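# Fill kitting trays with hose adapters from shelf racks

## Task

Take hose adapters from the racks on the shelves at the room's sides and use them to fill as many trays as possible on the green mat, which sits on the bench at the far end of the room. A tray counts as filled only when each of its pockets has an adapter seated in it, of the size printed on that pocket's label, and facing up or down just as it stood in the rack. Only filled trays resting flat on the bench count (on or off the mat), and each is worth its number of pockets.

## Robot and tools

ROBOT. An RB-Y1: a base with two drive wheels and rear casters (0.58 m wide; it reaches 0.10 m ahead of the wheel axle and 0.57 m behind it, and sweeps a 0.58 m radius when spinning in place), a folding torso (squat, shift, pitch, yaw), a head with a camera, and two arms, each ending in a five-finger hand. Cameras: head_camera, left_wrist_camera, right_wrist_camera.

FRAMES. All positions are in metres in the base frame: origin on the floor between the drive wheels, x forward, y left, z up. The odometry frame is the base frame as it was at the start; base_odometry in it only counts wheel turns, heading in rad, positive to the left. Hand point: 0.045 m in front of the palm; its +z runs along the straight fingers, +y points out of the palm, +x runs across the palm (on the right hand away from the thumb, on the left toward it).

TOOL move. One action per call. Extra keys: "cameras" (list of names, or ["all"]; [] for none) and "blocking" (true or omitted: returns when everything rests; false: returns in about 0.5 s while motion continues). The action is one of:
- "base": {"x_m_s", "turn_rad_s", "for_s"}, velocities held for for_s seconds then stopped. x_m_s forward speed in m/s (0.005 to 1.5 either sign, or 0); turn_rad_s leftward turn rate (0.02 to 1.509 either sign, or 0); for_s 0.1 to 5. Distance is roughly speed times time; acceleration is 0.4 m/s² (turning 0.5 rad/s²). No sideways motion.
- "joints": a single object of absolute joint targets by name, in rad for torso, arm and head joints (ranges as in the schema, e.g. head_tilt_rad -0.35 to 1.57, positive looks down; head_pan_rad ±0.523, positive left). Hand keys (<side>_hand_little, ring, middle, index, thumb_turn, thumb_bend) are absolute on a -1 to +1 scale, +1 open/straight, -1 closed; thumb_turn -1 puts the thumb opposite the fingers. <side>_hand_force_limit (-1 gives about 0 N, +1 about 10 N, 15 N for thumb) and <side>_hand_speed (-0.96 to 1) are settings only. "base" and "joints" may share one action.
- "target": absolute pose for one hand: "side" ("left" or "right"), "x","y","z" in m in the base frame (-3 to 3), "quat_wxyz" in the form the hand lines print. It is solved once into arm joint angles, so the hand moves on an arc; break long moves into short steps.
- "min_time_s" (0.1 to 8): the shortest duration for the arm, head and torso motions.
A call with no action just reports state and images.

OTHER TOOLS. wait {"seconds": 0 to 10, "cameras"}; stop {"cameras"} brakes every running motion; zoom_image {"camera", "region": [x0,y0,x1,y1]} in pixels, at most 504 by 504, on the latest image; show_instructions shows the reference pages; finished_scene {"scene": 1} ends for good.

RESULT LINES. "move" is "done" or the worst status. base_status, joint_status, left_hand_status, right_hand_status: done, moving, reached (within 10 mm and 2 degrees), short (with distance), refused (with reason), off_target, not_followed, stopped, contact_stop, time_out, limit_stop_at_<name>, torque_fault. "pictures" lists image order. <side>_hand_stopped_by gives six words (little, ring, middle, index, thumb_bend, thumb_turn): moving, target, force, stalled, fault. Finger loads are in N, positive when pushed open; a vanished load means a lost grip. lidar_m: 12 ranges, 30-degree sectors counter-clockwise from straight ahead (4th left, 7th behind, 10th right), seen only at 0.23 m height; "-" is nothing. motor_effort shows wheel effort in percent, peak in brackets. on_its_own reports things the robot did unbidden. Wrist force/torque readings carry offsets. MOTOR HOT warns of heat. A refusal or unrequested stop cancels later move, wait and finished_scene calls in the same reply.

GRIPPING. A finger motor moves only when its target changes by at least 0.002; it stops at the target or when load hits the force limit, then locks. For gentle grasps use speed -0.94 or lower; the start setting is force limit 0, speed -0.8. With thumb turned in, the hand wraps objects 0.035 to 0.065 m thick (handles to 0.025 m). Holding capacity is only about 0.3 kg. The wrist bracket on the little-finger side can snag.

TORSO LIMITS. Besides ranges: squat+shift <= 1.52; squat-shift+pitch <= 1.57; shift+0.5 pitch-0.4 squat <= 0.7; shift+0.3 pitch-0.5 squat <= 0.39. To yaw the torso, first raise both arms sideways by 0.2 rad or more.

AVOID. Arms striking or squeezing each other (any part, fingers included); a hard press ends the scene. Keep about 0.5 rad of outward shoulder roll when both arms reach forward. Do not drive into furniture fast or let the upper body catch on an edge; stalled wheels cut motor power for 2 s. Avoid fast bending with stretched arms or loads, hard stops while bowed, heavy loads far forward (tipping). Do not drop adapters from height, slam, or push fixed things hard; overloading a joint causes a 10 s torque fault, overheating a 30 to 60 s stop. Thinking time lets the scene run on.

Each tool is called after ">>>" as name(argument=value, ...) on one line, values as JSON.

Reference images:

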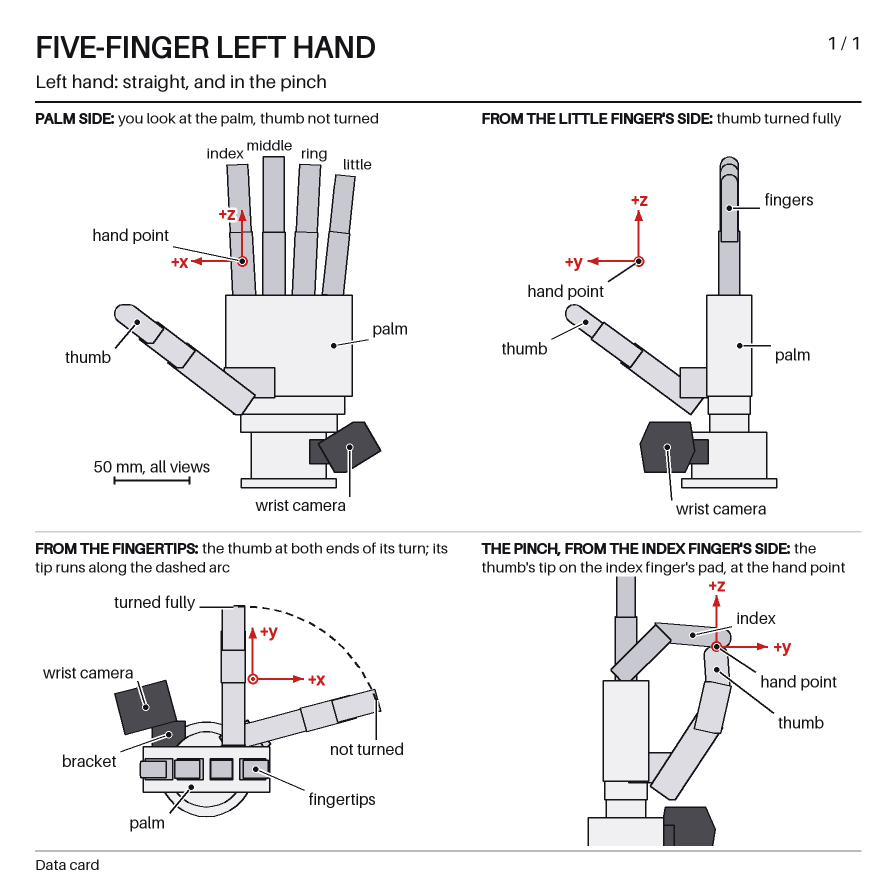

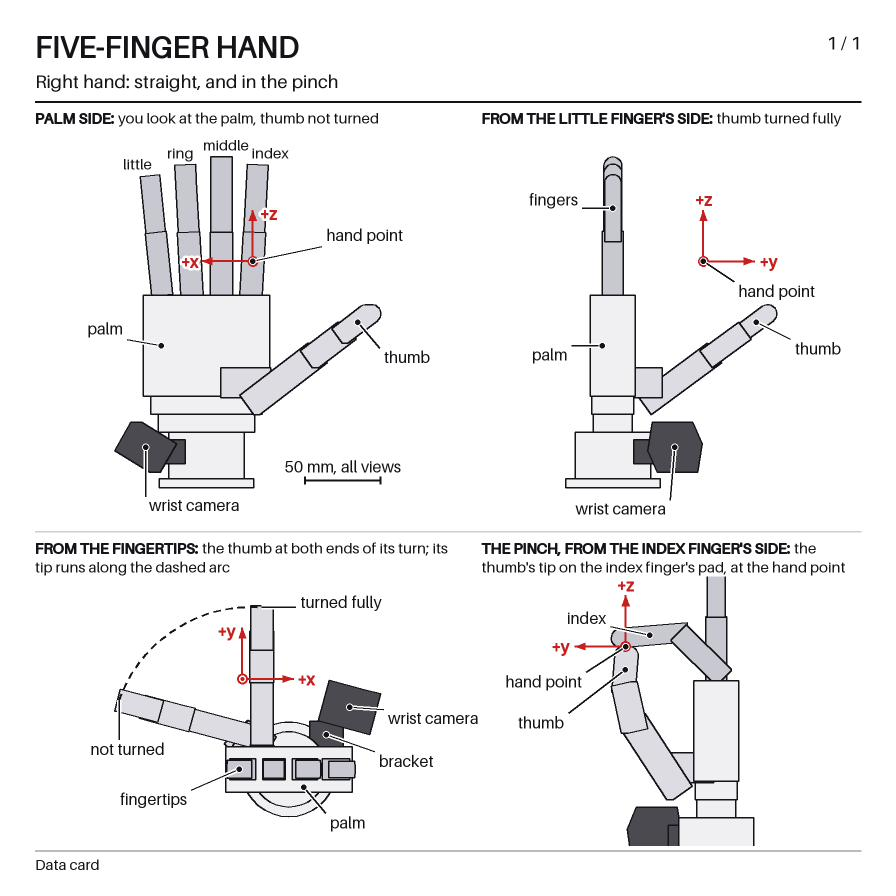

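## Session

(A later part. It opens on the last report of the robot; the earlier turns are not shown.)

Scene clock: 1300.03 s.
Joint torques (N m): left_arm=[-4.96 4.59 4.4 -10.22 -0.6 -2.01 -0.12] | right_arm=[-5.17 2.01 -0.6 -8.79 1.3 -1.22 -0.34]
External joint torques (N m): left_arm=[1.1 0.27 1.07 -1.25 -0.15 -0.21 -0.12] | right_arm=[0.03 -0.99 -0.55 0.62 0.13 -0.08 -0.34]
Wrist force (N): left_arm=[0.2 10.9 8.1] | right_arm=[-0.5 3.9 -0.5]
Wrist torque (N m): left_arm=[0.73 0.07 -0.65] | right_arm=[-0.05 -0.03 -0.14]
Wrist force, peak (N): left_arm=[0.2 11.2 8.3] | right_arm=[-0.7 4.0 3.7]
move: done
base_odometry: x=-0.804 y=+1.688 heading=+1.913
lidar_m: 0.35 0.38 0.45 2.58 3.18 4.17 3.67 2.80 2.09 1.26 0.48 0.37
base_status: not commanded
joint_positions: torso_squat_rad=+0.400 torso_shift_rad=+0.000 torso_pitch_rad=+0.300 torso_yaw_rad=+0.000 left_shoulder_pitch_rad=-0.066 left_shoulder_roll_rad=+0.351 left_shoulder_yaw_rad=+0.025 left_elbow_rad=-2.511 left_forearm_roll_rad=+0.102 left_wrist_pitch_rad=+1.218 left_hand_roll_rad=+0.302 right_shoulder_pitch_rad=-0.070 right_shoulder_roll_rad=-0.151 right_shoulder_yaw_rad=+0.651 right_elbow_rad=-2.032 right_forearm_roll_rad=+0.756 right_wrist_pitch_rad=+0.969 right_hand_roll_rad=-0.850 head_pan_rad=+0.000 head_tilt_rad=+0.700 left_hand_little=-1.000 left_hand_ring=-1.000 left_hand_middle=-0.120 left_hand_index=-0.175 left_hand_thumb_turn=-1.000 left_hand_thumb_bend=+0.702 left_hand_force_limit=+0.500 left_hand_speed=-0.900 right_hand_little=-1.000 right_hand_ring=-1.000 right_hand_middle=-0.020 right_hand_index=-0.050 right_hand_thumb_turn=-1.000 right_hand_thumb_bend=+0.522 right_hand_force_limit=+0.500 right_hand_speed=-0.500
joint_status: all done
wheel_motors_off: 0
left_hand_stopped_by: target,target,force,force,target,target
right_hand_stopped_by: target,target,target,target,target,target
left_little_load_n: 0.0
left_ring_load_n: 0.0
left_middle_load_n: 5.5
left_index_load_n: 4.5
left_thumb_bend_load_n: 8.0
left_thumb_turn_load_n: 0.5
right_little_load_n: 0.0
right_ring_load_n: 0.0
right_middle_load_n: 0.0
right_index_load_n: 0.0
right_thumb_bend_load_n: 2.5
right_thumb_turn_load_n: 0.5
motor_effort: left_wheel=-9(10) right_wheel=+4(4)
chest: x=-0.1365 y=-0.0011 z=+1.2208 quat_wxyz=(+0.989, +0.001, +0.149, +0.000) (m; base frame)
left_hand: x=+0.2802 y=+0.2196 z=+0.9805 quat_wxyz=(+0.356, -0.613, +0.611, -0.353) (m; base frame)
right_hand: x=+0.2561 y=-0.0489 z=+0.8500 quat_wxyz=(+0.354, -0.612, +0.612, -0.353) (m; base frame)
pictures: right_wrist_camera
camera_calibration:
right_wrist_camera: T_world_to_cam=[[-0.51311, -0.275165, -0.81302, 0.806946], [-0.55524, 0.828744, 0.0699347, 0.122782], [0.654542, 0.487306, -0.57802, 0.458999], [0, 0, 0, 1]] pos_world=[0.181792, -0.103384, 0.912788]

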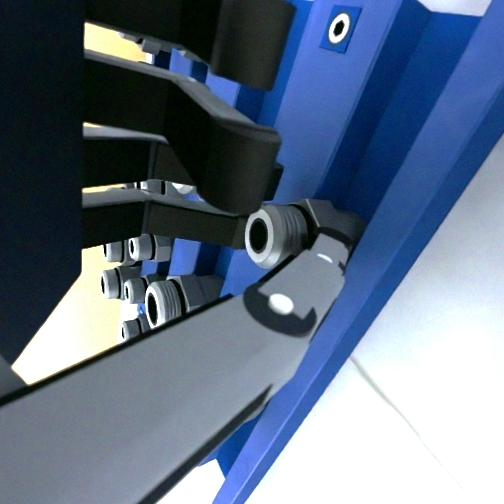

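>>> move(joints={"right_hand_thumb_bend":0.545})

>>> move(joints={"right_hand_speed":-0.9,"right_hand_force_limit":0.5,"right_hand_index":-0.6,"right_hand_middle":-0.6}, cameras=["right_wrist_camera"])

>>> move(target={"side":"right","x":0.2561,"y":-0.0491,"z":0.886,"quat_wxyz":[0.3536,-0.6124,0.6124,-0.3536]}, min_time_s=0.8, cameras=["right_wrist_camera"])

Scene clock: 1300.83 s.
Joint torques (N m): left_arm=[-5.3 4.43 4.18 -10.38 -0.52 -1.92 -0.12] | right_arm=[-5.22 2 -0.7 -8.68 1.23 -1.21 -0.51]
External joint torques (N m): left_arm=[0.76 0.1 0.85 -1.41 -0.06 -0.12 -0.11] | right_arm=[-0.03 -1 -0.66 0.74 0.06 -0.08 -0.52]
Wrist force (N): left_arm=[0.2 10.8 8.2] | right_arm=[-1.4 3.5 3.1]
Wrist torque (N m): left_arm=[0.70 0.08 -0.63] | right_arm=[-0.05 0.09 -0.23]
Wrist force, peak (N): left_arm=[0.2 11.2 8.0] | right_arm=[-0.6 4.1 3.9]
move: done
base_odometry: x=-0.804 y=+1.688 heading=+1.913
lidar_m: 0.35 0.37 0.44 2.57 3.19 4.18 3.67 2.81 2.09 1.27 0.48 0.37
base_status: not commanded
joint_positions: torso_squat_rad=+0.400 torso_shift_rad=+0.000 torso_pitch_rad=+0.300 torso_yaw_rad=+0.000 left_shoulder_pitch_rad=-0.066 left_shoulder_roll_rad=+0.351 left_shoulder_yaw_rad=+0.025 left_elbow_rad=-2.511 left_forearm_roll_rad=+0.102 left_wrist_pitch_rad=+1.218 left_hand_roll_rad=+0.302 right_shoulder_pitch_rad=-0.070 right_shoulder_roll_rad=-0.151 right_shoulder_yaw_rad=+0.651 right_elbow_rad=-2.032 right_forearm_roll_rad=+0.756 right_wrist_pitch_rad=+0.969 right_hand_roll_rad=-0.850 head_pan_rad=+0.000 head_tilt_rad=+0.700 left_hand_little=-1.000 left_hand_ring=-1.000 left_hand_middle=-0.120 left_hand_index=-0.175 left_hand_thumb_turn=-1.000 left_hand_thumb_bend=+0.702 left_hand_force_limit=+0.500 left_hand_speed=-0.900 right_hand_little=-1.000 right_hand_ring=-1.000 right_hand_middle=-0.020 right_hand_index=-0.050 right_hand_thumb_turn=-1.000 right_hand_thumb_bend=+0.546 right_hand_force_limit=+0.500 right_hand_speed=-0.500
joint_status: all done
wheel_motors_off: 0
left_hand_stopped_by: target,target,force,force,target,target
right_hand_stopped_by: target,target,target,target,target,target
left_little_load_n: 0.5
left_ring_load_n: 0.0
left_middle_load_n: 5.5
left_index_load_n: 5.0
left_thumb_bend_load_n: 8.0
left_thumb_turn_load_n: 0.5
right_little_load_n: 0.0
right_ring_load_n: 0.0
right_middle_load_n: 0.0
right_index_load_n: 0.0
right_thumb_bend_load_n: 0.0
right_thumb_turn_load_n: 0.0
motor_effort: left_wheel=-5(8) right_wheel=+4(4)
chest: x=-0.1365 y=-0.0011 z=+1.2208 quat_wxyz=(+0.989, +0.001, +0.149, +0.000) (m; base frame)
left_hand: x=+0.2802 y=+0.2196 z=+0.9805 quat_wxyz=(+0.356, -0.613, +0.611, -0.353) (m; base frame)
right_hand: x=+0.2561 y=-0.0489 z=+0.8500 quat_wxyz=(+0.354, -0.612, +0.612, -0.353) (m; base frame)
pictures: none

Scene clock: 1303.10 s.
Joint torques (N m): left_arm=[-5.03 4.78 4.8 -10.16 -0.48 -1.95 -0.05] | right_arm=[-5.21 1.96 -0.69 -7.85 0.83 -0.97 -0.48]
External joint torques (N m): left_arm=[1.04 0.46 1.47 -1.18 -0.03 -0.16 -0.04] | right_arm=[-0.02 -1.04 -0.65 1.57 -0.34 0.16 -0.49]
Wrist force (N): left_arm=[0.2 11.0 7.8] | right_arm=[0.6 -0.5 -1.2]
Wrist torque (N m): left_arm=[0.78 0.08 -0.65] | right_arm=[-0.22 0.00 -0.23]
Wrist force, peak (N): left_arm=[0.2 11.4 8.0] | right_arm=[-0.9 3.4 4.0]
move: off_target
base_odometry: x=-0.804 y=+1.688 heading=+1.913
lidar_m: 0.36 0.37 0.44 2.57 3.17 4.17 3.67 2.80 2.08 1.26 0.48 0.37
base_status: not commanded
joint_positions: torso_squat_rad=+0.400 torso_shift_rad=+0.000 torso_pitch_rad=+0.300 torso_yaw_rad=+0.000 left_shoulder_pitch_rad=-0.066 left_shoulder_roll_rad=+0.351 left_shoulder_yaw_rad=+0.025 left_elbow_rad=-2.511 left_forearm_roll_rad=+0.102 left_wrist_pitch_rad=+1.218 left_hand_roll_rad=+0.302 right_shoulder_pitch_rad=-0.070 right_shoulder_roll_rad=-0.151 right_shoulder_yaw_rad=+0.651 right_elbow_rad=-2.032 right_forearm_roll_rad=+0.756 right_wrist_pitch_rad=+0.969 right_hand_roll_rad=-0.850 head_pan_rad=+0.000 head_tilt_rad=+0.700 left_hand_little=-1.000 left_hand_ring=-1.000 left_hand_middle=-0.120 left_hand_index=-0.175 left_hand_thumb_turn=-1.000 left_hand_thumb_bend=+0.702 left_hand_force_limit=+0.500 left_hand_speed=-0.900 right_hand_little=-1.000 right_hand_ring=-1.000 right_hand_middle=-0.212 right_hand_index=-0.224 right_hand_thumb_turn=-1.000 right_hand_thumb_bend=+0.550 right_hand_force_limit=+0.500 right_hand_speed=-0.900
joint_status: right_hand_middle off_target (ended at -0.212, target -0.600); right_hand_index off_target (ended at -0.224, target -0.600); the others done
wheel_motors_off: 0
left_hand_stopped_by: target,target,force,force,target,target
right_hand_stopped_by: target,target,force,force,target,target
left_little_load_n: 0.0
left_ring_load_n: 0.0
left_middle_load_n: 5.5
left_index_load_n: 5.0
left_thumb_bend_load_n: 7.5
left_thumb_turn_load_n: 0.5
right_little_load_n: 0.0
right_ring_load_n: 0.0
right_middle_load_n: 8.0
right_index_load_n: 5.5
right_thumb_bend_load_n: 11.5
right_thumb_turn_load_n: 2.0
motor_effort: left_wheel=-6(10) right_wheel=+4(4)
chest: x=-0.1365 y=-0.0011 z=+1.2208 quat_wxyz=(+0.989, +0.001, +0.149, +0.000) (m; base frame)
left_hand: x=+0.2802 y=+0.2196 z=+0.9805 quat_wxyz=(+0.356, -0.613, +0.611, -0.353) (m; base frame)
right_hand: x=+0.2561 y=-0.0489 z=+0.8502 quat_wxyz=(+0.354, -0.612, +0.612, -0.353) (m; base frame)
pictures: right_wrist_camera
camera_calibration:
right_wrist_camera: T_world_to_cam=[[-0.51291, -0.275151, -0.813151, 0.807164], [-0.555269, 0.828735, 0.0698219, 0.122937], [0.654675, 0.48733, -0.577849, 0.458814], [0, 0, 0, 1]] pos_world=[0.181891, -0.103384, 0.912888]

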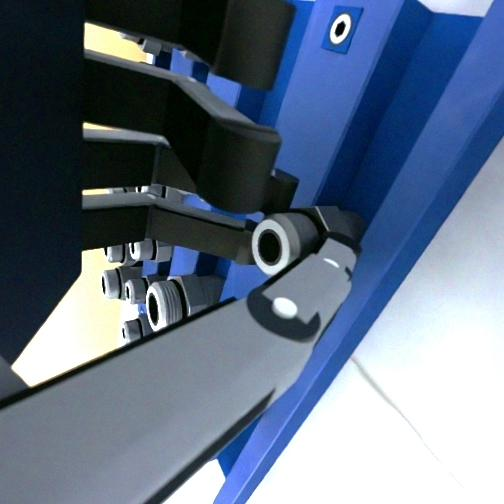

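Scene clock: 1304.23 s.
Joint torques (N m): left_arm=[-5.23 4.95 4.43 -10.53 -0.3 -1.6 -0.09] | right_arm=[-6.63 4.4 -0.1 -9.34 1.11 -1.17 -0.02]
External joint torques (N m): left_arm=[0.83 0.63 1.1 -1.55 0.16 0.2 -0.08] | right_arm=[-1.31 1.3 -0.1 -0.07 -0.02 0.09 -0.03]
Wrist force (N): left_arm=[-0.1 11.0 8.1] | right_arm=[-0.9 3.6 4.0]
Wrist torque (N m): left_arm=[0.74 0.13 -0.66] | right_arm=[-0.14 0.04 -0.01]
Wrist force, peak (N): left_arm=[0.4 11.3 7.9] | right_arm=[-0.9 4.4 4.7]
move: done
base_odometry: x=-0.804 y=+1.688 heading=+1.913
lidar_m: 0.35 0.37 0.45 2.56 3.19 4.18 3.66 2.80 2.11 1.26 0.47 0.37
base_status: not commanded
joint_positions: torso_squat_rad=+0.400 torso_shift_rad=+0.000 torso_pitch_rad=+0.300 torso_yaw_rad=+0.000 left_shoulder_pitch_rad=-0.066 left_shoulder_roll_rad=+0.351 left_shoulder_yaw_rad=+0.025 left_elbow_rad=-2.511 left_forearm_roll_rad=+0.102 left_wrist_pitch_rad=+1.218 left_hand_roll_rad=+0.302 right_shoulder_pitch_rad=-0.083 right_shoulder_roll_rad=-0.139 right_shoulder_yaw_rad=+0.652 right_elbow_rad=-2.156 right_forearm_roll_rad=+0.702 right_wrist_pitch_rad=+1.076 right_hand_roll_rad=-0.741 head_pan_rad=+0.000 head_tilt_rad=+0.700 left_hand_little=-1.000 left_hand_ring=-1.000 left_hand_middle=-0.120 left_hand_index=-0.175 left_hand_thumb_turn=-1.000 left_hand_thumb_bend=+0.702 left_hand_force_limit=+0.500 left_hand_speed=-0.900 right_hand_little=-1.000 right_hand_ring=-1.000 right_hand_middle=-0.212 right_hand_index=-0.224 right_hand_thumb_turn=-1.000 right_hand_thumb_bend=+0.550 right_hand_force_limit=+0.500 right_hand_speed=-0.900
joint_status: all done
wheel_motors_off: 0
left_hand_stopped_by: target,target,force,force,target,target
right_hand_stopped_by: target,target,force,force,target,target
left_little_load_n: 0.0
left_ring_load_n: 0.0
left_middle_load_n: 5.5
left_index_load_n: 5.0
left_thumb_bend_load_n: 8.0
left_thumb_turn_load_n: 0.5
right_little_load_n: 0.0
right_ring_load_n: 0.0
right_middle_load_n: 7.5
right_index_load_n: 4.5
right_thumb_bend_load_n: 12.0
right_thumb_turn_load_n: 3.0
motor_effort: left_wheel=-7(9) right_wheel=+3(4)
chest: x=-0.1365 y=-0.0011 z=+1.2208 quat_wxyz=(+0.989, +0.001, +0.149, +0.000) (m; base frame)
left_hand: x=+0.2802 y=+0.2196 z=+0.9805 quat_wxyz=(+0.356, -0.613, +0.611, -0.353) (m; base frame)
right_hand: x=+0.2559 y=-0.0492 z=+0.8857 quat_wxyz=(+0.354, -0.612, +0.612, -0.354) (m; base frame)
right_hand_status: reached (checked arc, planned for 0.8 s): 0 mm and 0.0 deg off.
pictures: right_wrist_camera
camera_calibration:
right_wrist_camera: T_world_to_cam=[[-0.512846, -0.275573, -0.813049, 0.835721], [-0.555201, 0.828825, 0.0692826, 0.121021], [0.654783, 0.486937, -0.578058, 0.479694], [0, 0, 0, 1]] pos_world=[0.181691, -0.103584, 0.948389]

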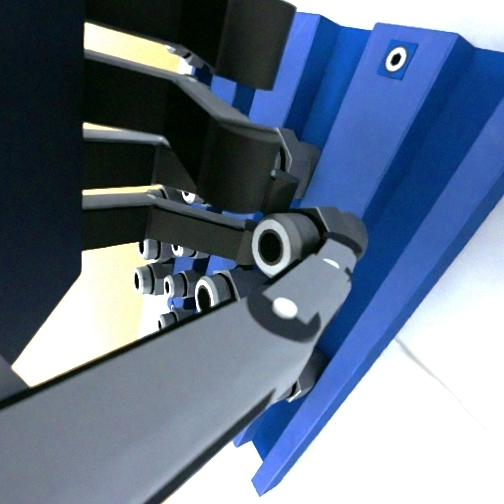

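>>> move(target={"side":"right","x":0.2561,"y":-0.0491,"z":0.95,"quat_wxyz":[0.3536,-0.6124,0.6124,-0.3536]}, min_time_s=0.8)

>>> move(joints={"right_shoulder_pitch_rad":-0.073,"right_shoulder_roll_rad":-0.509,"right_shoulder_yaw_rad":0.052,"right_elbow_rad":-2.513,"right_forearm_roll_rad":-0.069,"right_wrist_pitch_rad":1.21,"right_hand_roll_rad":-0.483}, min_time_s=0.8)

>>> move(base={"x_m_s":-0.35,"for_s":1.333}, joints={"torso_squat_rad":0.1}, min_time_s=1.5)

>>> move(base={"turn_rad_s":0.8787,"for_s":2.267})

>>> move(base={"x_m_s":0.8942,"for_s":3.3}, cameras=["head_camera"])

Scene clock: 1306.13 s.
Joint torques (N m): left_arm=[-4.56 4.89 4.14 -10.27 -0.75 -1.85 0.08] | right_arm=[-7.38 4.59 -0.57 -8.36 0.86 -1.47 -0.09]
External joint torques (N m): left_arm=[1.5 0.57 0.81 -1.3 -0.29 -0.05 0.09] | right_arm=[-1.53 1 -0.79 0.21 -0.11 -0.01 -0.09]
Wrist force (N): left_arm=[0.3 10.9 8.1] | right_arm=[-0.7 3.9 4.3]
Wrist torque (N m): left_arm=[0.71 0.06 -0.64] | right_arm=[-0.17 -0.03 -0.04]
Wrist force, peak (N): left_arm=[0.0 11.3 8.1] | right_arm=[-0.9 4.7 5.2]
move: done
base_odometry: x=-0.804 y=+1.688 heading=+1.913
lidar_m: 0.36 0.37 0.45 2.57 3.18 4.16 3.67 2.81 2.09 1.26 0.47 0.37
base_status: not commanded
joint_positions: torso_squat_rad=+0.400 torso_shift_rad=+0.000 torso_pitch_rad=+0.300 torso_yaw_rad=+0.000 left_shoulder_pitch_rad=-0.066 left_shoulder_roll_rad=+0.351 left_shoulder_yaw_rad=+0.025 left_elbow_rad=-2.511 left_forearm_roll_rad=+0.102 left_wrist_pitch_rad=+1.218 left_hand_roll_rad=+0.302 right_shoulder_pitch_rad=-0.141 right_shoulder_roll_rad=-0.077 right_shoulder_yaw_rad=+0.642 right_elbow_rad=-2.344 right_forearm_roll_rad=+0.644 right_wrist_pitch_rad=+1.280 right_hand_roll_rad=-0.554 head_pan_rad=+0.000 head_tilt_rad=+0.700 left_hand_little=-1.000 left_hand_ring=-1.000 left_hand_middle=-0.120 left_hand_index=-0.175 left_hand_thumb_turn=-1.000 left_hand_thumb_bend=+0.702 left_hand_force_limit=+0.500 left_hand_speed=-0.900 right_hand_little=-1.000 right_hand_ring=-1.000 right_hand_middle=-0.212 right_hand_index=-0.224 right_hand_thumb_turn=-1.000 right_hand_thumb_bend=+0.550 right_hand_force_limit=+0.500 right_hand_speed=-0.900
joint_status: all done
wheel_motors_off: 0
left_hand_stopped_by: target,target,force,force,target,target
right_hand_stopped_by: target,target,force,force,target,target
left_little_load_n: 0.0
left_ring_load_n: 0.0
left_middle_load_n: 5.0
left_index_load_n: 4.5
left_thumb_bend_load_n: 8.0
left_thumb_turn_load_n: 0.5
right_little_load_n: 0.0
right_ring_load_n: 0.0
right_middle_load_n: 7.5
right_index_load_n: 4.5
right_thumb_bend_load_n: 12.5
right_thumb_turn_load_n: 3.0
motor_effort: left_wheel=-6(9) right_wheel=+3(4)
chest: x=-0.1365 y=-0.0011 z=+1.2208 quat_wxyz=(+0.989, +0.001, +0.149, +0.000) (m; base frame)
left_hand: x=+0.2802 y=+0.2196 z=+0.9805 quat_wxyz=(+0.356, -0.613, +0.611, -0.353) (m; base frame)
right_hand: x=+0.2555 y=-0.0486 z=+0.9493 quat_wxyz=(+0.355, -0.612, +0.611, -0.354) (m; base frame)
right_hand_status: reached (checked arc, planned for 0.8 s): 1 mm and 0.2 deg off.
pictures: none

Scene clock: 1307.37 s.
Joint torques (N m): left_arm=[-4.72 4.48 4.44 -10.05 -0.63 -2.11 -0.19] | right_arm=[-5.72 -6.35 -3.63 -7.54 1.08 -1.7 0]
External joint torques (N m): left_arm=[1.34 0.16 1.1 -1.08 -0.17 -0.31 -0.18] | right_arm=[-0.24 -0.66 0.61 0.31 0.21 -0.19 0]
Wrist force (N): left_arm=[0.3 11.1 8.1] | right_arm=[-0.8 4.2 3.9]
Wrist torque (N m): left_arm=[0.76 0.06 -0.64] | right_arm=[-0.09 0.05 0.01]
Wrist force, peak (N): left_arm=[0.4 11.3 8.5] | right_arm=[-1.9 5.8 4.5]
move: done
base_odometry: x=-0.804 y=+1.688 heading=+1.913
lidar_m: 0.35 0.37 0.44 2.57 3.17 4.18 3.66 2.80 2.10 1.26 0.48 0.37
base_status: not commanded
joint_positions: torso_squat_rad=+0.400 torso_shift_rad=+0.000 torso_pitch_rad=+0.300 torso_yaw_rad=+0.000 left_shoulder_pitch_rad=-0.066 left_shoulder_roll_rad=+0.351 left_shoulder_yaw_rad=+0.025 left_elbow_rad=-2.511 left_forearm_roll_rad=+0.102 left_wrist_pitch_rad=+1.218 left_hand_roll_rad=+0.302 right_shoulder_pitch_rad=-0.073 right_shoulder_roll_rad=-0.509 right_shoulder_yaw_rad=+0.052 right_elbow_rad=-2.513 right_forearm_roll_rad=-0.069 right_wrist_pitch_rad=+1.210 right_hand_roll_rad=-0.483 head_pan_rad=+0.000 head_tilt_rad=+0.700 left_hand_little=-1.000 left_hand_ring=-1.000 left_hand_middle=-0.120 left_hand_index=-0.175 left_hand_thumb_turn=-1.000 left_hand_thumb_bend=+0.702 left_hand_force_limit=+0.500 left_hand_speed=-0.900 right_hand_little=-1.000 right_hand_ring=-1.000 right_hand_middle=-0.212 right_hand_index=-0.224 right_hand_thumb_turn=-1.000 right_hand_thumb_bend=+0.550 right_hand_force_limit=+0.500 right_hand_speed=-0.900
joint_status: all done
wheel_motors_off: 0
left_hand_stopped_by: target,target,force,force,target,target
right_hand_stopped_by: target,target,force,force,target,target
left_little_load_n: 0.0
left_ring_load_n: 0.0
left_middle_load_n: 5.0
left_index_load_n: 5.0
left_thumb_bend_load_n: 8.0
left_thumb_turn_load_n: 0.5
right_little_load_n: 0.0
right_ring_load_n: 0.0
right_middle_load_n: 6.5
right_index_load_n: 5.0
right_thumb_bend_load_n: 11.5
right_thumb_turn_load_n: 3.0
motor_effort: left_wheel=-5(9) right_wheel=+3(4)
chest: x=-0.1365 y=-0.0011 z=+1.2208 quat_wxyz=(+0.989, +0.001, +0.149, +0.000) (m; base frame)
left_hand: x=+0.2802 y=+0.2196 z=+0.9805 quat_wxyz=(+0.356, -0.613, +0.611, -0.353) (m; base frame)
right_hand: x=+0.2801 y=-0.2192 z=+0.9801 quat_wxyz=(+0.353, -0.611, +0.613, -0.355) (m; base frame)
pictures: none

Scene clock: 1310.37 s.
Joint torques (N m): left_arm=[-5.14 4.47 4.47 -10.26 -0.62 -1.88 -0.21] | right_arm=[-6.67 -6.06 -3.63 -7.54 0.84 -1.65 -0.09]
External joint torques (N m): left_arm=[0.92 0.15 1.14 -1.29 -0.16 -0.09 -0.2] | right_arm=[-1.2 -0.37 0.6 0.31 -0.03 -0.14 -0.1]
Wrist force (N): left_arm=[0.1 10.9 8.1] | right_arm=[-0.7 4.6 4.2]
Wrist torque (N m): left_arm=[0.71 0.10 -0.65] | right_arm=[0.00 0.01 0.02]
Wrist force, peak (N): left_arm=[0.1 11.4 8.7] | right_arm=[-0.8 4.7 4.9]
move: done
base_odometry: x=-0.648 y=+1.248 heading=+1.912
lidar_m: 0.81 0.75 1.52 3.05 3.20 3.70 3.21 2.78 2.09 2.02 1.13 0.76
base_status: done (sent for 1.33 of 1.33 s)
joint_positions: torso_squat_rad=+0.100 torso_shift_rad=+0.000 torso_pitch_rad=+0.300 torso_yaw_rad=+0.000 left_shoulder_pitch_rad=-0.066 left_shoulder_roll_rad=+0.351 left_shoulder_yaw_rad=+0.025 left_elbow_rad=-2.511 left_forearm_roll_rad=+0.102 left_wrist_pitch_rad=+1.218 left_hand_roll_rad=+0.302 right_shoulder_pitch_rad=-0.073 right_shoulder_roll_rad=-0.509 right_shoulder_yaw_rad=+0.052 right_elbow_rad=-2.513 right_forearm_roll_rad=-0.069 right_wrist_pitch_rad=+1.210 right_hand_roll_rad=-0.483 head_pan_rad=+0.000 head_tilt_rad=+0.700 left_hand_little=-1.000 left_hand_ring=-1.000 left_hand_middle=-0.120 left_hand_index=-0.175 left_hand_thumb_turn=-1.000 left_hand_thumb_bend=+0.702 left_hand_force_limit=+0.500 left_hand_speed=-0.900 right_hand_little=-1.000 right_hand_ring=-1.000 right_hand_middle=-0.212 right_hand_index=-0.224 right_hand_thumb_turn=-1.000 right_hand_thumb_bend=+0.550 right_hand_force_limit=+0.500 right_hand_speed=-0.900
joint_status: all done
wheel_motors_off: 0
left_hand_stopped_by: target,target,force,force,target,target
right_hand_stopped_by: target,target,force,force,target,target
left_little_load_n: 0.0
left_ring_load_n: 0.5
left_middle_load_n: 5.5
left_index_load_n: 5.0
left_thumb_bend_load_n: 8.0
left_thumb_turn_load_n: 0.5
right_little_load_n: 0.0
right_ring_load_n: 0.0
right_middle_load_n: 6.0
right_index_load_n: 4.5
right_thumb_bend_load_n: 11.5
right_thumb_turn_load_n: 3.0
motor_effort: left_wheel=-11(32) right_wheel=+6(26)
chest: x=-0.1365 y=-0.0012 z=+1.2726 quat_wxyz=(+0.989, +0.001, +0.149, +0.000) (m; base frame)
left_hand: x=+0.2801 y=+0.2196 z=+1.0323 quat_wxyz=(+0.356, -0.613, +0.611, -0.353) (m; base frame)
right_hand: x=+0.2800 y=-0.2193 z=+1.0318 quat_wxyz=(+0.353, -0.611, +0.613, -0.355) (m; base frame)
pictures: none

Scene clock: 1314.73 s.
Joint torques (N m): left_arm=[-5.34 4.95 4.64 -10.31 -0.7 -1.86 -0.25] | right_arm=[-6.75 -6.14 -3.71 -7.62 0.91 -1.64 -0.02]
External joint torques (N m): left_arm=[0.73 0.63 1.3 -1.34 -0.24 -0.06 -0.24] | right_arm=[-1.28 -0.45 0.53 0.22 0.03 -0.12 -0.03]
Wrist force (N): left_arm=[0.2 11.1 7.9] | right_arm=[-0.8 3.9 4.2]
Wrist torque (N m): left_arm=[0.76 0.08 -0.65] | right_arm=[-0.13 -0.05 -0.06]
Wrist force, peak (N): left_arm=[0.3 11.1 8.5] | right_arm=[-0.7 5.2 5.0]
move: done
base_odometry: x=-0.647 y=+1.248 heading=-2.380
lidar_m: 3.11 3.81 3.20 3.09 2.13 2.00 1.28 0.77 0.84 0.76 1.38 3.06
base_status: done (sent for 2.27 of 2.27 s)
joint_positions: torso_squat_rad=+0.100 torso_shift_rad=+0.000 torso_pitch_rad=+0.300 torso_yaw_rad=+0.000 left_shoulder_pitch_rad=-0.066 left_shoulder_roll_rad=+0.351 left_shoulder_yaw_rad=+0.025 left_elbow_rad=-2.511 left_forearm_roll_rad=+0.102 left_wrist_pitch_rad=+1.218 left_hand_roll_rad=+0.302 right_shoulder_pitch_rad=-0.073 right_shoulder_roll_rad=-0.509 right_shoulder_yaw_rad=+0.052 right_elbow_rad=-2.513 right_forearm_roll_rad=-0.069 right_wrist_pitch_rad=+1.210 right_hand_roll_rad=-0.483 head_pan_rad=+0.000 head_tilt_rad=+0.700 left_hand_little=-1.000 left_hand_ring=-1.000 left_hand_middle=-0.120 left_hand_index=-0.175 left_hand_thumb_turn=-1.000 left_hand_thumb_bend=+0.702 left_hand_force_limit=+0.500 left_hand_speed=-0.900 right_hand_little=-1.000 right_hand_ring=-1.000 right_hand_middle=-0.212 right_hand_index=-0.224 right_hand_thumb_turn=-1.000 right_hand_thumb_bend=+0.550 right_hand_force_limit=+0.500 right_hand_speed=-0.900
joint_status: not commanded
wheel_motors_off: 0
left_hand_stopped_by: target,target,force,force,target,target
right_hand_stopped_by: target,target,force,force,target,target
left_little_load_n: 0.0
left_ring_load_n: 0.0
left_middle_load_n: 5.5
left_index_load_n: 4.5
left_thumb_bend_load_n: 8.0
left_thumb_turn_load_n: 0.5
right_little_load_n: 0.0
right_ring_load_n: 0.0
right_middle_load_n: 6.0
right_index_load_n: 4.5
right_thumb_bend_load_n: 11.5
right_thumb_turn_load_n: 3.0
motor_effort: left_wheel=+3(34) right_wheel=+5(22)
chest: x=-0.1365 y=-0.0012 z=+1.2726 quat_wxyz=(+0.989, +0.001, +0.149, +0.000) (m; base frame)
left_hand: x=+0.2801 y=+0.2196 z=+1.0323 quat_wxyz=(+0.356, -0.613, +0.611, -0.353) (m; base frame)
right_hand: x=+0.2800 y=-0.2193 z=+1.0318 quat_wxyz=(+0.353, -0.611, +0.613, -0.355) (m; base frame)
pictures: none

Scene clock: 1320.40 s.
Joint torques (N m): left_arm=[-5.36 4.43 4.73 -10.16 -0.6 -1.85 -0.14] | right_arm=[-5.63 -5.98 -4.02 -7.73 0.93 -1.61 -0.02]
External joint torques (N m): left_arm=[0.7 0.11 1.4 -1.19 -0.14 -0.05 -0.13] | right_arm=[-0.15 -0.29 0.21 0.11 0.06 -0.1 -0.03]
Wrist force (N): left_arm=[0.3 11.0 7.9] | right_arm=[0.1 3.8 3.3]
Wrist torque (N m): left_arm=[0.75 0.07 -0.64] | right_arm=[-0.08 -0.15 0.00]
Wrist force, peak (N): left_arm=[0.3 11.2 8.6] | right_arm=[-0.3 4.9 5.3]
move: done
base_odometry: x=-2.782 y=-0.789 heading=-2.380
lidar_m: 0.41 0.53 1.21 2.36 2.89 4.66 3.29 2.47 2.32 0.62 0.43 0.39
base_status: done (sent for 3.3 of 3.3 s)
joint_positions: torso_squat_rad=+0.100 torso_shift_rad=+0.000 torso_pitch_rad=+0.300 torso_yaw_rad=+0.000 left_shoulder_pitch_rad=-0.066 left_shoulder_roll_rad=+0.351 left_shoulder_yaw_rad=+0.025 left_elbow_rad=-2.511 left_forearm_roll_rad=+0.102 left_wrist_pitch_rad=+1.218 left_hand_roll_rad=+0.302 right_shoulder_pitch_rad=-0.073 right_shoulder_roll_rad=-0.509 right_shoulder_yaw_rad=+0.052 right_elbow_rad=-2.513 right_forearm_roll_rad=-0.069 right_wrist_pitch_rad=+1.210 right_hand_roll_rad=-0.483 head_pan_rad=+0.000 head_tilt_rad=+0.700 left_hand_little=-1.000 left_hand_ring=-1.000 left_hand_middle=-0.120 left_hand_index=-0.175 left_hand_thumb_turn=-1.000 left_hand_thumb_bend=+0.702 left_hand_force_limit=+0.500 left_hand_speed=-0.900 right_hand_little=-1.000 right_hand_ring=-1.000 right_hand_middle=-0.212 right_hand_index=-0.224 right_hand_thumb_turn=-1.000 right_hand_thumb_bend=+0.550 right_hand_force_limit=+0.500 right_hand_speed=-0.900
joint_status: not commanded
wheel_motors_off: 0
left_hand_stopped_by: target,target,force,force,target,target
right_hand_stopped_by: target,target,force,force,target,target
left_little_load_n: 0.0
left_ring_load_n: 0.0
left_middle_load_n: 5.5
left_index_load_n: 4.5
left_thumb_bend_load_n: 8.0
left_thumb_turn_load_n: 0.5
right_little_load_n: 0.0
right_ring_load_n: 0.0
right_middle_load_n: 6.5
right_index_load_n: 5.0
right_thumb_bend_load_n: 12.0
right_thumb_turn_load_n: 3.0
motor_effort: left_wheel=+7(49) right_wheel=-5(27)
chest: x=-0.1365 y=-0.0012 z=+1.2726 quat_wxyz=(+0.989, +0.001, +0.150, +0.000) (m; base frame)
left_hand: x=+0.2801 y=+0.2196 z=+1.0322 quat_wxyz=(+0.356, -0.613, +0.611, -0.353) (m; base frame)
right_hand: x=+0.2801 y=-0.2193 z=+1.0318 quat_wxyz=(+0.353, -0.611, +0.613, -0.355) (m; base frame)
pictures: head_camera
camera_calibration:
head_camera: T_world_to_cam=[[-0.0230137, -0.999721, 0.00534668, -0.00882834], [-0.852548, 0.016832, -0.522379, 0.776415], [0.522143, -0.0165802, -0.852697, 1.21881], [0, 0, 0, 1]] pos_world=[0.025336, -0.00168646, 1.4449]

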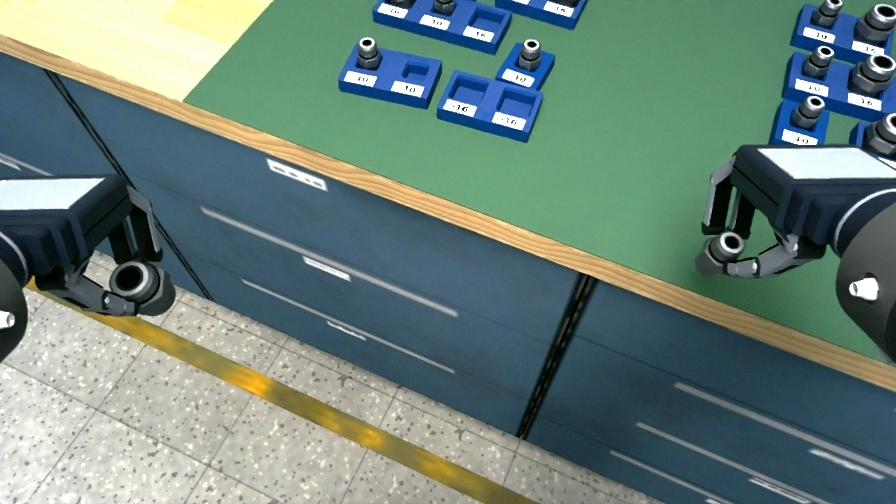

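>>> move(base={"turn_rad_s":-0.432,"for_s":1.0})

>>> move(base={"x_m_s":0.2,"for_s":0.833}, joints={"left_shoulder_pitch_rad":-0.794,"left_shoulder_roll_rad":0.567,"left_shoulder_yaw_rad":0.675,"left_elbow_rad":-2.223,"left_forearm_roll_rad":0.595,"left_wrist_pitch_rad":1.559,"left_hand_roll_rad":-0.012,"right_shoulder_pitch_rad":-0.68,"right_shoulder_roll_rad":-0.782,"right_shoulder_yaw_rad":-0.438,"right_elbow_rad":-2.309,"right_forearm_roll_rad":-0.58,"right_wrist_pitch_rad":1.446,"right_hand_roll_rad":-0.348}, min_time_s=1.3)

>>> move(joints={"torso_squat_rad":0.2,"torso_pitch_rad":0.6,"head_tilt_rad":0.4}, min_time_s=1.2, cameras=["head_camera"])

Scene clock: 1322.93 s.
Joint torques (N m): left_arm=[-5.36 4.92 4.64 -10.29 -0.47 -1.7 -0.09] | right_arm=[-5.67 -6.14 -3.82 -7.53 0.87 -1.77 -0.12]
External joint torques (N m): left_arm=[0.7 0.6 1.31 -1.32 -0.01 0.09 -0.09] | right_arm=[-0.19 -0.45 0.42 0.31 0 -0.26 -0.12]
Wrist force (N): left_arm=[0.2 11.1 8.1] | right_arm=[-0.9 4.3 3.9]
Wrist torque (N m): left_arm=[0.77 0.09 -0.64] | right_arm=[-0.01 0.02 -0.01]
Wrist force, peak (N): left_arm=[-0.1 11.4 8.0] | right_arm=[-0.8 4.8 4.9]
move: done
base_odometry: x=-2.782 y=-0.789 heading=-2.811
lidar_m: 0.39 0.41 0.57 2.30 2.41 2.87 4.66 2.90 2.40 1.47 0.56 0.41
base_status: done (sent for 1 of 1 s)
joint_positions: torso_squat_rad=+0.100 torso_shift_rad=+0.000 torso_pitch_rad=+0.300 torso_yaw_rad=+0.000 left_shoulder_pitch_rad=-0.066 left_shoulder_roll_rad=+0.351 left_shoulder_yaw_rad=+0.025 left_elbow_rad=-2.511 left_forearm_roll_rad=+0.102 left_wrist_pitch_rad=+1.218 left_hand_roll_rad=+0.302 right_shoulder_pitch_rad=-0.073 right_shoulder_roll_rad=-0.509 right_shoulder_yaw_rad=+0.052 right_elbow_rad=-2.513 right_forearm_roll_rad=-0.069 right_wrist_pitch_rad=+1.210 right_hand_roll_rad=-0.483 head_pan_rad=+0.000 head_tilt_rad=+0.700 left_hand_little=-1.000 left_hand_ring=-1.000 left_hand_middle=-0.120 left_hand_index=-0.175 left_hand_thumb_turn=-1.000 left_hand_thumb_bend=+0.702 left_hand_force_limit=+0.500 left_hand_speed=-0.900 right_hand_little=-1.000 right_hand_ring=-1.000 right_hand_middle=-0.212 right_hand_index=-0.224 right_hand_thumb_turn=-1.000 right_hand_thumb_bend=+0.550 right_hand_force_limit=+0.500 right_hand_speed=-0.900
joint_status: not commanded
wheel_motors_off: 0
left_hand_stopped_by: target,target,force,force,target,target
right_hand_stopped_by: target,target,force,force,target,target
left_little_load_n: 0.0
left_ring_load_n: 0.0
left_middle_load_n: 5.5
left_index_load_n: 5.0
left_thumb_bend_load_n: 8.0
left_thumb_turn_load_n: 0.5
right_little_load_n: 0.0
right_ring_load_n: 0.0
right_middle_load_n: 6.5
right_index_load_n: 4.5
right_thumb_bend_load_n: 12.0
right_thumb_turn_load_n: 3.0
motor_effort: left_wheel=+8(32) right_wheel=+2(23)
chest: x=-0.1365 y=-0.0012 z=+1.2726 quat_wxyz=(+0.989, +0.001, +0.150, +0.000) (m; base frame)
left_hand: x=+0.2801 y=+0.2196 z=+1.0322 quat_wxyz=(+0.356, -0.613, +0.611, -0.353) (m; base frame)
right_hand: x=+0.2801 y=-0.2193 z=+1.0318 quat_wxyz=(+0.353, -0.611, +0.613, -0.355) (m; base frame)
pictures: none

Scene clock: 1324.63 s.
Joint torques (N m): left_arm=[-12.61 12.84 3.41 -4.9 0.01 -2.29 0.14] | right_arm=[-12.31 -13.88 -4.96 -3.35 0.62 -1.79 0.05]
External joint torques (N m): left_arm=[0.89 0.68 1.39 -0.14 -0.03 -0.19 0.15] | right_arm=[-0.47 -1.94 -0.06 0.09 -0.09 0.02 0.04]
Wrist force (N): left_arm=[0.0 11.9 5.8] | right_arm=[-1.4 4.9 2.0]
Wrist torque (N m): left_arm=[0.86 0.06 -0.68] | right_arm=[0.05 0.22 0.01]
Wrist force, peak (N): left_arm=[0.8 12.2 8.0] | right_arm=[-0.7 5.0 4.4]
move: done
base_odometry: x=-2.940 y=-0.843 heading=-2.811
lidar_m: 0.23 0.24 0.34 0.98 2.41 3.01 4.82 3.02 2.39 0.88 0.33 0.24
base_status: done (sent for 0.83 of 0.83 s)
joint_positions: torso_squat_rad=+0.100 torso_shift_rad=+0.000 torso_pitch_rad=+0.300 torso_yaw_rad=+0.000 left_shoulder_pitch_rad=-0.794 left_shoulder_roll_rad=+0.567 left_shoulder_yaw_rad=+0.675 left_elbow_rad=-2.223 left_forearm_roll_rad=+0.595 left_wrist_pitch_rad=+1.559 left_hand_roll_rad=-0.012 right_shoulder_pitch_rad=-0.680 right_shoulder_roll_rad=-0.782 right_shoulder_yaw_rad=-0.438 right_elbow_rad=-2.309 right_forearm_roll_rad=-0.580 right_wrist_pitch_rad=+1.446 right_hand_roll_rad=-0.348 head_pan_rad=+0.000 head_tilt_rad=+0.700 left_hand_little=-1.000 left_hand_ring=-1.000 left_hand_middle=-0.120 left_hand_index=-0.175 left_hand_thumb_turn=-1.000 left_hand_thumb_bend=+0.702 left_hand_force_limit=+0.500 left_hand_speed=-0.900 right_hand_little=-1.000 right_hand_ring=-1.000 right_hand_middle=-0.212 right_hand_index=-0.224 right_hand_thumb_turn=-1.000 right_hand_thumb_bend=+0.550 right_hand_force_limit=+0.500 right_hand_speed=-0.900
joint_status: all done
wheel_motors_off: 0
left_hand_stopped_by: target,target,force,force,target,target
right_hand_stopped_by: target,target,force,force,target,target
left_little_load_n: 0.0
left_ring_load_n: 0.0
left_middle_load_n: 5.0
left_index_load_n: 4.5
left_thumb_bend_load_n: 8.0
left_thumb_turn_load_n: 0.5
right_little_load_n: 0.0
right_ring_load_n: 0.0
right_middle_load_n: 6.0
right_index_load_n: 4.5
right_thumb_bend_load_n: 12.0
right_thumb_turn_load_n: 3.0
motor_effort: left_wheel=-8(43) right_wheel=+2(24)
chest: x=-0.1364 y=-0.0012 z=+1.2726 quat_wxyz=(+0.989, +0.001, +0.150, +0.000) (m; base frame)
left_hand: x=+0.3865 y=+0.3399 z=+1.2855 quat_wxyz=(+0.441, -0.553, +0.553, -0.441) (m; base frame)
right_hand: x=+0.3864 y=-0.3000 z=+1.2850 quat_wxyz=(+0.441, -0.553, +0.553, -0.440) (m; base frame)
pictures: none

Scene clock: 1326.17 s.
Joint torques (N m): left_arm=[-9.58 13.4 4.51 -7.26 0.01 -2.06 -0.01] | right_arm=[-9.91 -14.36 -5.93 -4.94 0.76 -1.79 -0.08]
External joint torques (N m): left_arm=[1.01 0.91 1.08 -0.8 -0.05 -0.18 0] | right_arm=[-0.74 -2.26 -0.13 0.09 0.07 -0.18 -0.08]
Wrist force (N): left_arm=[0.0 11.2 8.2] | right_arm=[-0.9 4.2 4.6]
Wrist torque (N m): left_arm=[0.74 0.11 -0.66] | right_arm=[-0.13 0.10 -0.03]
Wrist force, peak (N): left_arm=[0.0 11.8 8.3] | right_arm=[-1.0 4.9 5.1]
move: done
base_odometry: x=-2.940 y=-0.843 heading=-2.812
lidar_m: 0.22 0.24 0.33 0.99 2.41 3.01 4.83 3.02 2.40 0.88 0.33 0.23
base_status: not commanded
joint_positions: torso_squat_rad=+0.200 torso_shift_rad=+0.000 torso_pitch_rad=+0.600 torso_yaw_rad=+0.000 left_shoulder_pitch_rad=-0.794 left_shoulder_roll_rad=+0.567 left_shoulder_yaw_rad=+0.675 left_elbow_rad=-2.223 left_forearm_roll_rad=+0.595 left_wrist_pitch_rad=+1.559 left_hand_roll_rad=-0.012 right_shoulder_pitch_rad=-0.680 right_shoulder_roll_rad=-0.782 right_shoulder_yaw_rad=-0.438 right_elbow_rad=-2.309 right_forearm_roll_rad=-0.580 right_wrist_pitch_rad=+1.446 right_hand_roll_rad=-0.348 head_pan_rad=+0.000 head_tilt_rad=+0.400 left_hand_little=-1.000 left_hand_ring=-1.000 left_hand_middle=-0.120 left_hand_index=-0.175 left_hand_thumb_turn=-1.000 left_hand_thumb_bend=+0.702 left_hand_force_limit=+0.500 left_hand_speed=-0.900 right_hand_little=-1.000 right_hand_ring=-1.000 right_hand_middle=-0.212 right_hand_index=-0.224 right_hand_thumb_turn=-1.000 right_hand_thumb_bend=+0.550 right_hand_force_limit=+0.500 right_hand_speed=-0.900
joint_status: all done
wheel_motors_off: 0
left_hand_stopped_by: target,target,force,force,target,target
right_hand_stopped_by: target,target,force,force,target,target
left_little_load_n: 0.0
left_ring_load_n: 0.0
left_middle_load_n: 5.5
left_index_load_n: 5.0
left_thumb_bend_load_n: 8.0
left_thumb_turn_load_n: 0.5
right_little_load_n: 0.0
right_ring_load_n: 0.0
right_middle_load_n: 6.0
right_index_load_n: 4.5
right_thumb_bend_load_n: 12.0
right_thumb_turn_load_n: 3.0
motor_effort: left_wheel=-9(11) right_wheel=+3(5)
chest: x=-0.0532 y=-0.0012 z=+1.2219 quat_wxyz=(+0.955, +0.001, +0.296, +0.000) (m; base frame)
left_hand: x=+0.4501 y=+0.3401 z=+1.0797 quat_wxyz=(+0.354, -0.612, +0.613, -0.353) (m; base frame)
right_hand: x=+0.4501 y=-0.2998 z=+1.0792 quat_wxyz=(+0.353, -0.612, +0.613, -0.353) (m; base frame)
pictures: head_camera
camera_calibration:
head_camera: T_world_to_cam=[[-0.0232011, -0.999716, 0.00547005, -0.00543603], [-0.852588, 0.0169288, -0.522309, 0.847538], [0.522068, -0.0167819, -0.852739, 1.07829], [0, 0, 0, 1]] pos_world=[0.159536, -0.00168661, 1.3622]

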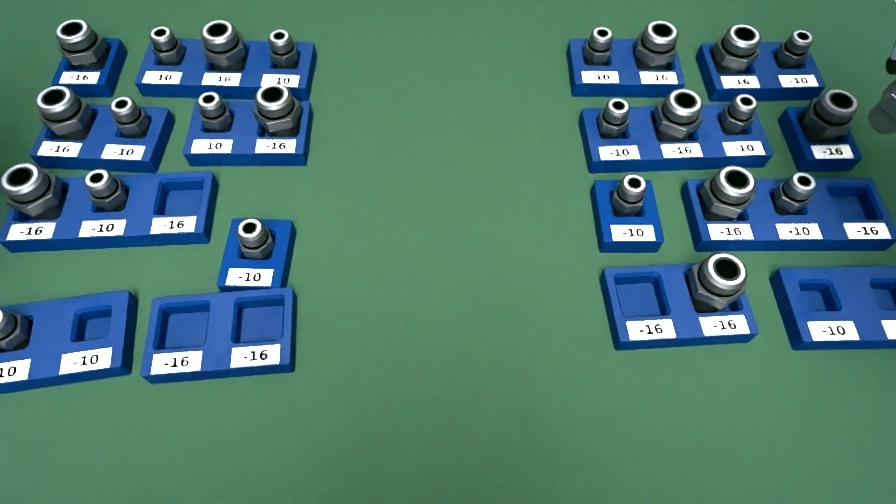

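>>> zoom_image(camera="head_camera", region=[130, 150, 250, 250])

>>> zoom_image(camera="head_camera", region=[776, 250, 896, 350])

Scaled by 4.200 from the camera's 896x504 image, which has a finer 1280x720 frame.

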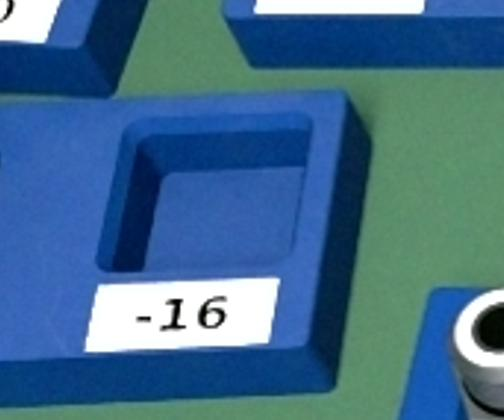

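Scaled by 4.200 from the camera's 896x504 image, which has a finer 1280x720 frame.

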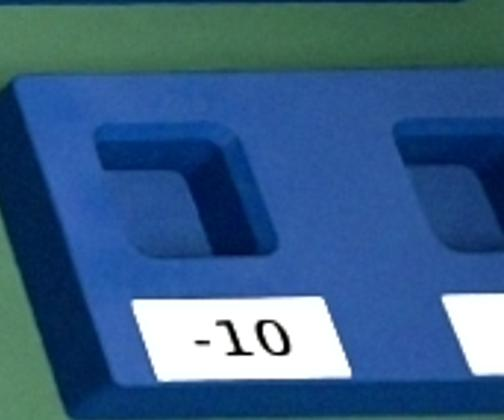

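>>> move(target={"side":"left","x":0.4997,"y":0.2158,"z":1.01,"quat_wxyz":[0.3536,-0.6124,0.6124,-0.3536]}, min_time_s=1.0)

>>> move(target={"side":"left","x":0.5097,"y":0.2158,"z":0.975,"quat_wxyz":[0.3536,-0.6124,0.6124,-0.3536]}, min_time_s=0.7, cameras=["head_camera"])

>>> zoom_image(camera="head_camera", region=[130, 140, 250, 240])

Scene clock: 1328.27 s.
Joint torques (N m): left_arm=[-13.22 6.62 2.32 -8.89 -0.27 -1.94 0.3] | right_arm=[-9.57 -14.28 -6.01 -4.95 0.75 -1.78 0]
External joint torques (N m): left_arm=[0.48 0.07 0.16 -0.22 -0.12 -0.07 0.31] | right_arm=[-0.41 -2.18 -0.21 0.07 0.06 -0.17 -0.01]
Wrist force (N): left_arm=[0.2 11.4 7.9] | right_arm=[-0.8 4.0 4.3]
Wrist torque (N m): left_arm=[0.81 0.06 -0.48] | right_arm=[-0.08 0.09 -0.01]
Wrist force, peak (N): left_arm=[0.6 11.3 8.5] | right_arm=[-0.5 5.2 4.2]
move: done
base_odometry: x=-2.940 y=-0.843 heading=-2.812
lidar_m: 0.23 0.24 0.35 0.99 2.41 3.01 4.83 3.03 2.41 0.88 0.33 0.24
base_status: not commanded
joint_positions: torso_squat_rad=+0.200 torso_shift_rad=+0.000 torso_pitch_rad=+0.600 torso_yaw_rad=+0.000 left_shoulder_pitch_rad=-0.847 left_shoulder_roll_rad=+0.307 left_shoulder_yaw_rad=+0.253 left_elbow_rad=-2.134 left_forearm_roll_rad=+0.129 left_wrist_pitch_rad=+1.345 left_hand_roll_rad=+0.113 right_shoulder_pitch_rad=-0.680 right_shoulder_roll_rad=-0.782 right_shoulder_yaw_rad=-0.438 right_elbow_rad=-2.309 right_forearm_roll_rad=-0.580 right_wrist_pitch_rad=+1.446 right_hand_roll_rad=-0.348 head_pan_rad=+0.000 head_tilt_rad=+0.400 left_hand_little=-1.000 left_hand_ring=-1.000 left_hand_middle=-0.120 left_hand_index=-0.175 left_hand_thumb_turn=-1.000 left_hand_thumb_bend=+0.702 left_hand_force_limit=+0.500 left_hand_speed=-0.900 right_hand_little=-1.000 right_hand_ring=-1.000 right_hand_middle=-0.212 right_hand_index=-0.224 right_hand_thumb_turn=-1.000 right_hand_thumb_bend=+0.550 right_hand_force_limit=+0.500 right_hand_speed=-0.900
joint_status: all done
wheel_motors_off: 0
left_hand_stopped_by: target,target,force,force,target,target
right_hand_stopped_by: target,target,force,force,target,target
left_little_load_n: 0.0
left_ring_load_n: 0.0
left_middle_load_n: 5.5
left_index_load_n: 4.5
left_thumb_bend_load_n: 8.0
left_thumb_turn_load_n: 0.5
right_little_load_n: 0.0
right_ring_load_n: 0.0
right_middle_load_n: 6.0
right_index_load_n: 4.5
right_thumb_bend_load_n: 12.0
right_thumb_turn_load_n: 3.0
motor_effort: left_wheel=-7(10) right_wheel=+3(3)
chest: x=-0.0532 y=-0.0012 z=+1.2219 quat_wxyz=(+0.955, +0.001, +0.296, +0.000) (m; base frame)
left_hand: x=+0.4994 y=+0.2158 z=+1.0100 quat_wxyz=(+0.354, -0.612, +0.613, -0.354) (m; base frame)
left_hand_status: reached (checked arc, planned for 1.0 s): 0 mm and 0.0 deg off.
right_hand: x=+0.4501 y=-0.2998 z=+1.0793 quat_wxyz=(+0.353, -0.612, +0.613, -0.353) (m; base frame)
pictures: none

Scene clock: 1329.30 s.
Joint torques (N m): left_arm=[-11.16 5.88 1.22 -9.85 -0.34 -1.94 -0.1] | right_arm=[-9.92 -14.49 -5.84 -4.81 0.71 -1.7 0.08]
External joint torques (N m): left_arm=[2.51 -0.4 -0.83 -0.41 -0.23 -0.07 -0.09] | right_arm=[-0.76 -2.4 -0.04 0.21 0.02 -0.09 0.07]
Wrist force (N): left_arm=[0.2 10.8 8.2] | right_arm=[-0.4 4.4 4.2]
Wrist torque (N m): left_arm=[0.72 0.09 -0.66] | right_arm=[-0.04 -0.08 0.05]
Wrist force, peak (N): left_arm=[0.1 11.6 8.3] | right_arm=[-0.9 4.5 5.2]
move: done
base_odometry: x=-2.940 y=-0.843 heading=-2.812
lidar_m: 0.22 0.24 0.35 0.99 2.41 3.01 4.82 3.01 2.41 0.88 0.32 0.24
base_status: not commanded
joint_positions: torso_squat_rad=+0.200 torso_shift_rad=+0.000 torso_pitch_rad=+0.600 torso_yaw_rad=+0.000 left_shoulder_pitch_rad=-0.807 left_shoulder_roll_rad=+0.279 left_shoulder_yaw_rad=+0.237 left_elbow_rad=-2.036 left_forearm_roll_rad=+0.112 left_wrist_pitch_rad=+1.202 left_hand_roll_rad=+0.099 right_shoulder_pitch_rad=-0.680 right_shoulder_roll_rad=-0.782 right_shoulder_yaw_rad=-0.438 right_elbow_rad=-2.309 right_forearm_roll_rad=-0.580 right_wrist_pitch_rad=+1.446 right_hand_roll_rad=-0.348 head_pan_rad=+0.000 head_tilt_rad=+0.400 left_hand_little=-1.000 left_hand_ring=-1.000 left_hand_middle=-0.120 left_hand_index=-0.175 left_hand_thumb_turn=-1.000 left_hand_thumb_bend=+0.702 left_hand_force_limit=+0.500 left_hand_speed=-0.900 right_hand_little=-1.000 right_hand_ring=-1.000 right_hand_middle=-0.212 right_hand_index=-0.224 right_hand_thumb_turn=-1.000 right_hand_thumb_bend=+0.550 right_hand_force_limit=+0.500 right_hand_speed=-0.900
joint_status: all done
wheel_motors_off: 0
left_hand_stopped_by: target,target,force,force,target,target
right_hand_stopped_by: target,target,force,force,target,target
left_little_load_n: 0.0
left_ring_load_n: 0.0
left_middle_load_n: 5.5
left_index_load_n: 5.0
left_thumb_bend_load_n: 8.0
left_thumb_turn_load_n: 0.5
right_little_load_n: 0.0
right_ring_load_n: 0.0
right_middle_load_n: 6.0
right_index_load_n: 4.5
right_thumb_bend_load_n: 12.0
right_thumb_turn_load_n: 3.0
motor_effort: left_wheel=-8(10) right_wheel=+3(3)
chest: x=-0.0532 y=-0.0012 z=+1.2219 quat_wxyz=(+0.955, +0.001, +0.296, +0.000) (m; base frame)
left_hand: x=+0.5095 y=+0.2160 z=+0.9753 quat_wxyz=(+0.354, -0.612, +0.612, -0.354) (m; base frame)
left_hand_status: reached (checked arc, planned for 0.7 s): 0 mm and 0.0 deg off.
right_hand: x=+0.4501 y=-0.2998 z=+1.0793 quat_wxyz=(+0.353, -0.612, +0.613, -0.353) (m; base frame)
pictures: head_camera
camera_calibration:
head_camera: T_world_to_cam=[[-0.0232041, -0.999716, 0.00546826, -0.00543314], [-0.852588, 0.0169322, -0.522309, 0.847538], [0.522068, -0.0167819, -0.852739, 1.07829], [0, 0, 0, 1]] pos_world=[0.159536, -0.00168662, 1.3622]

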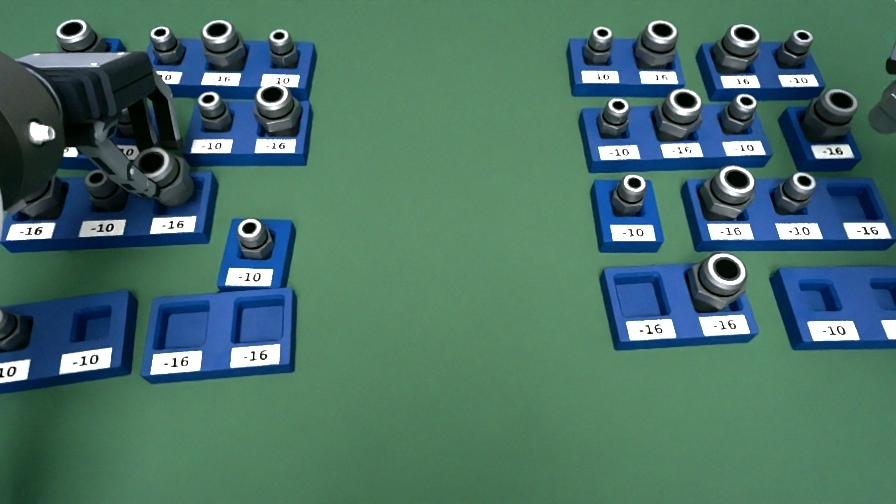

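Scaled by 4.200 from the camera's 896x504 image, which has a finer 1280x720 frame.

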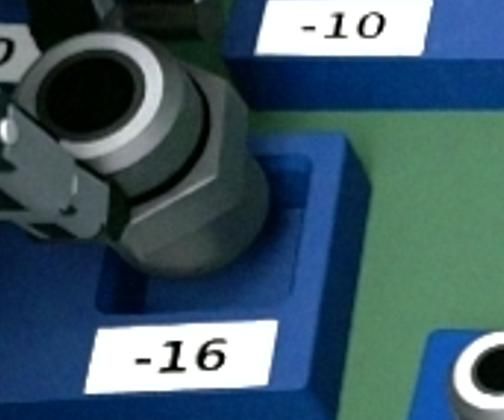

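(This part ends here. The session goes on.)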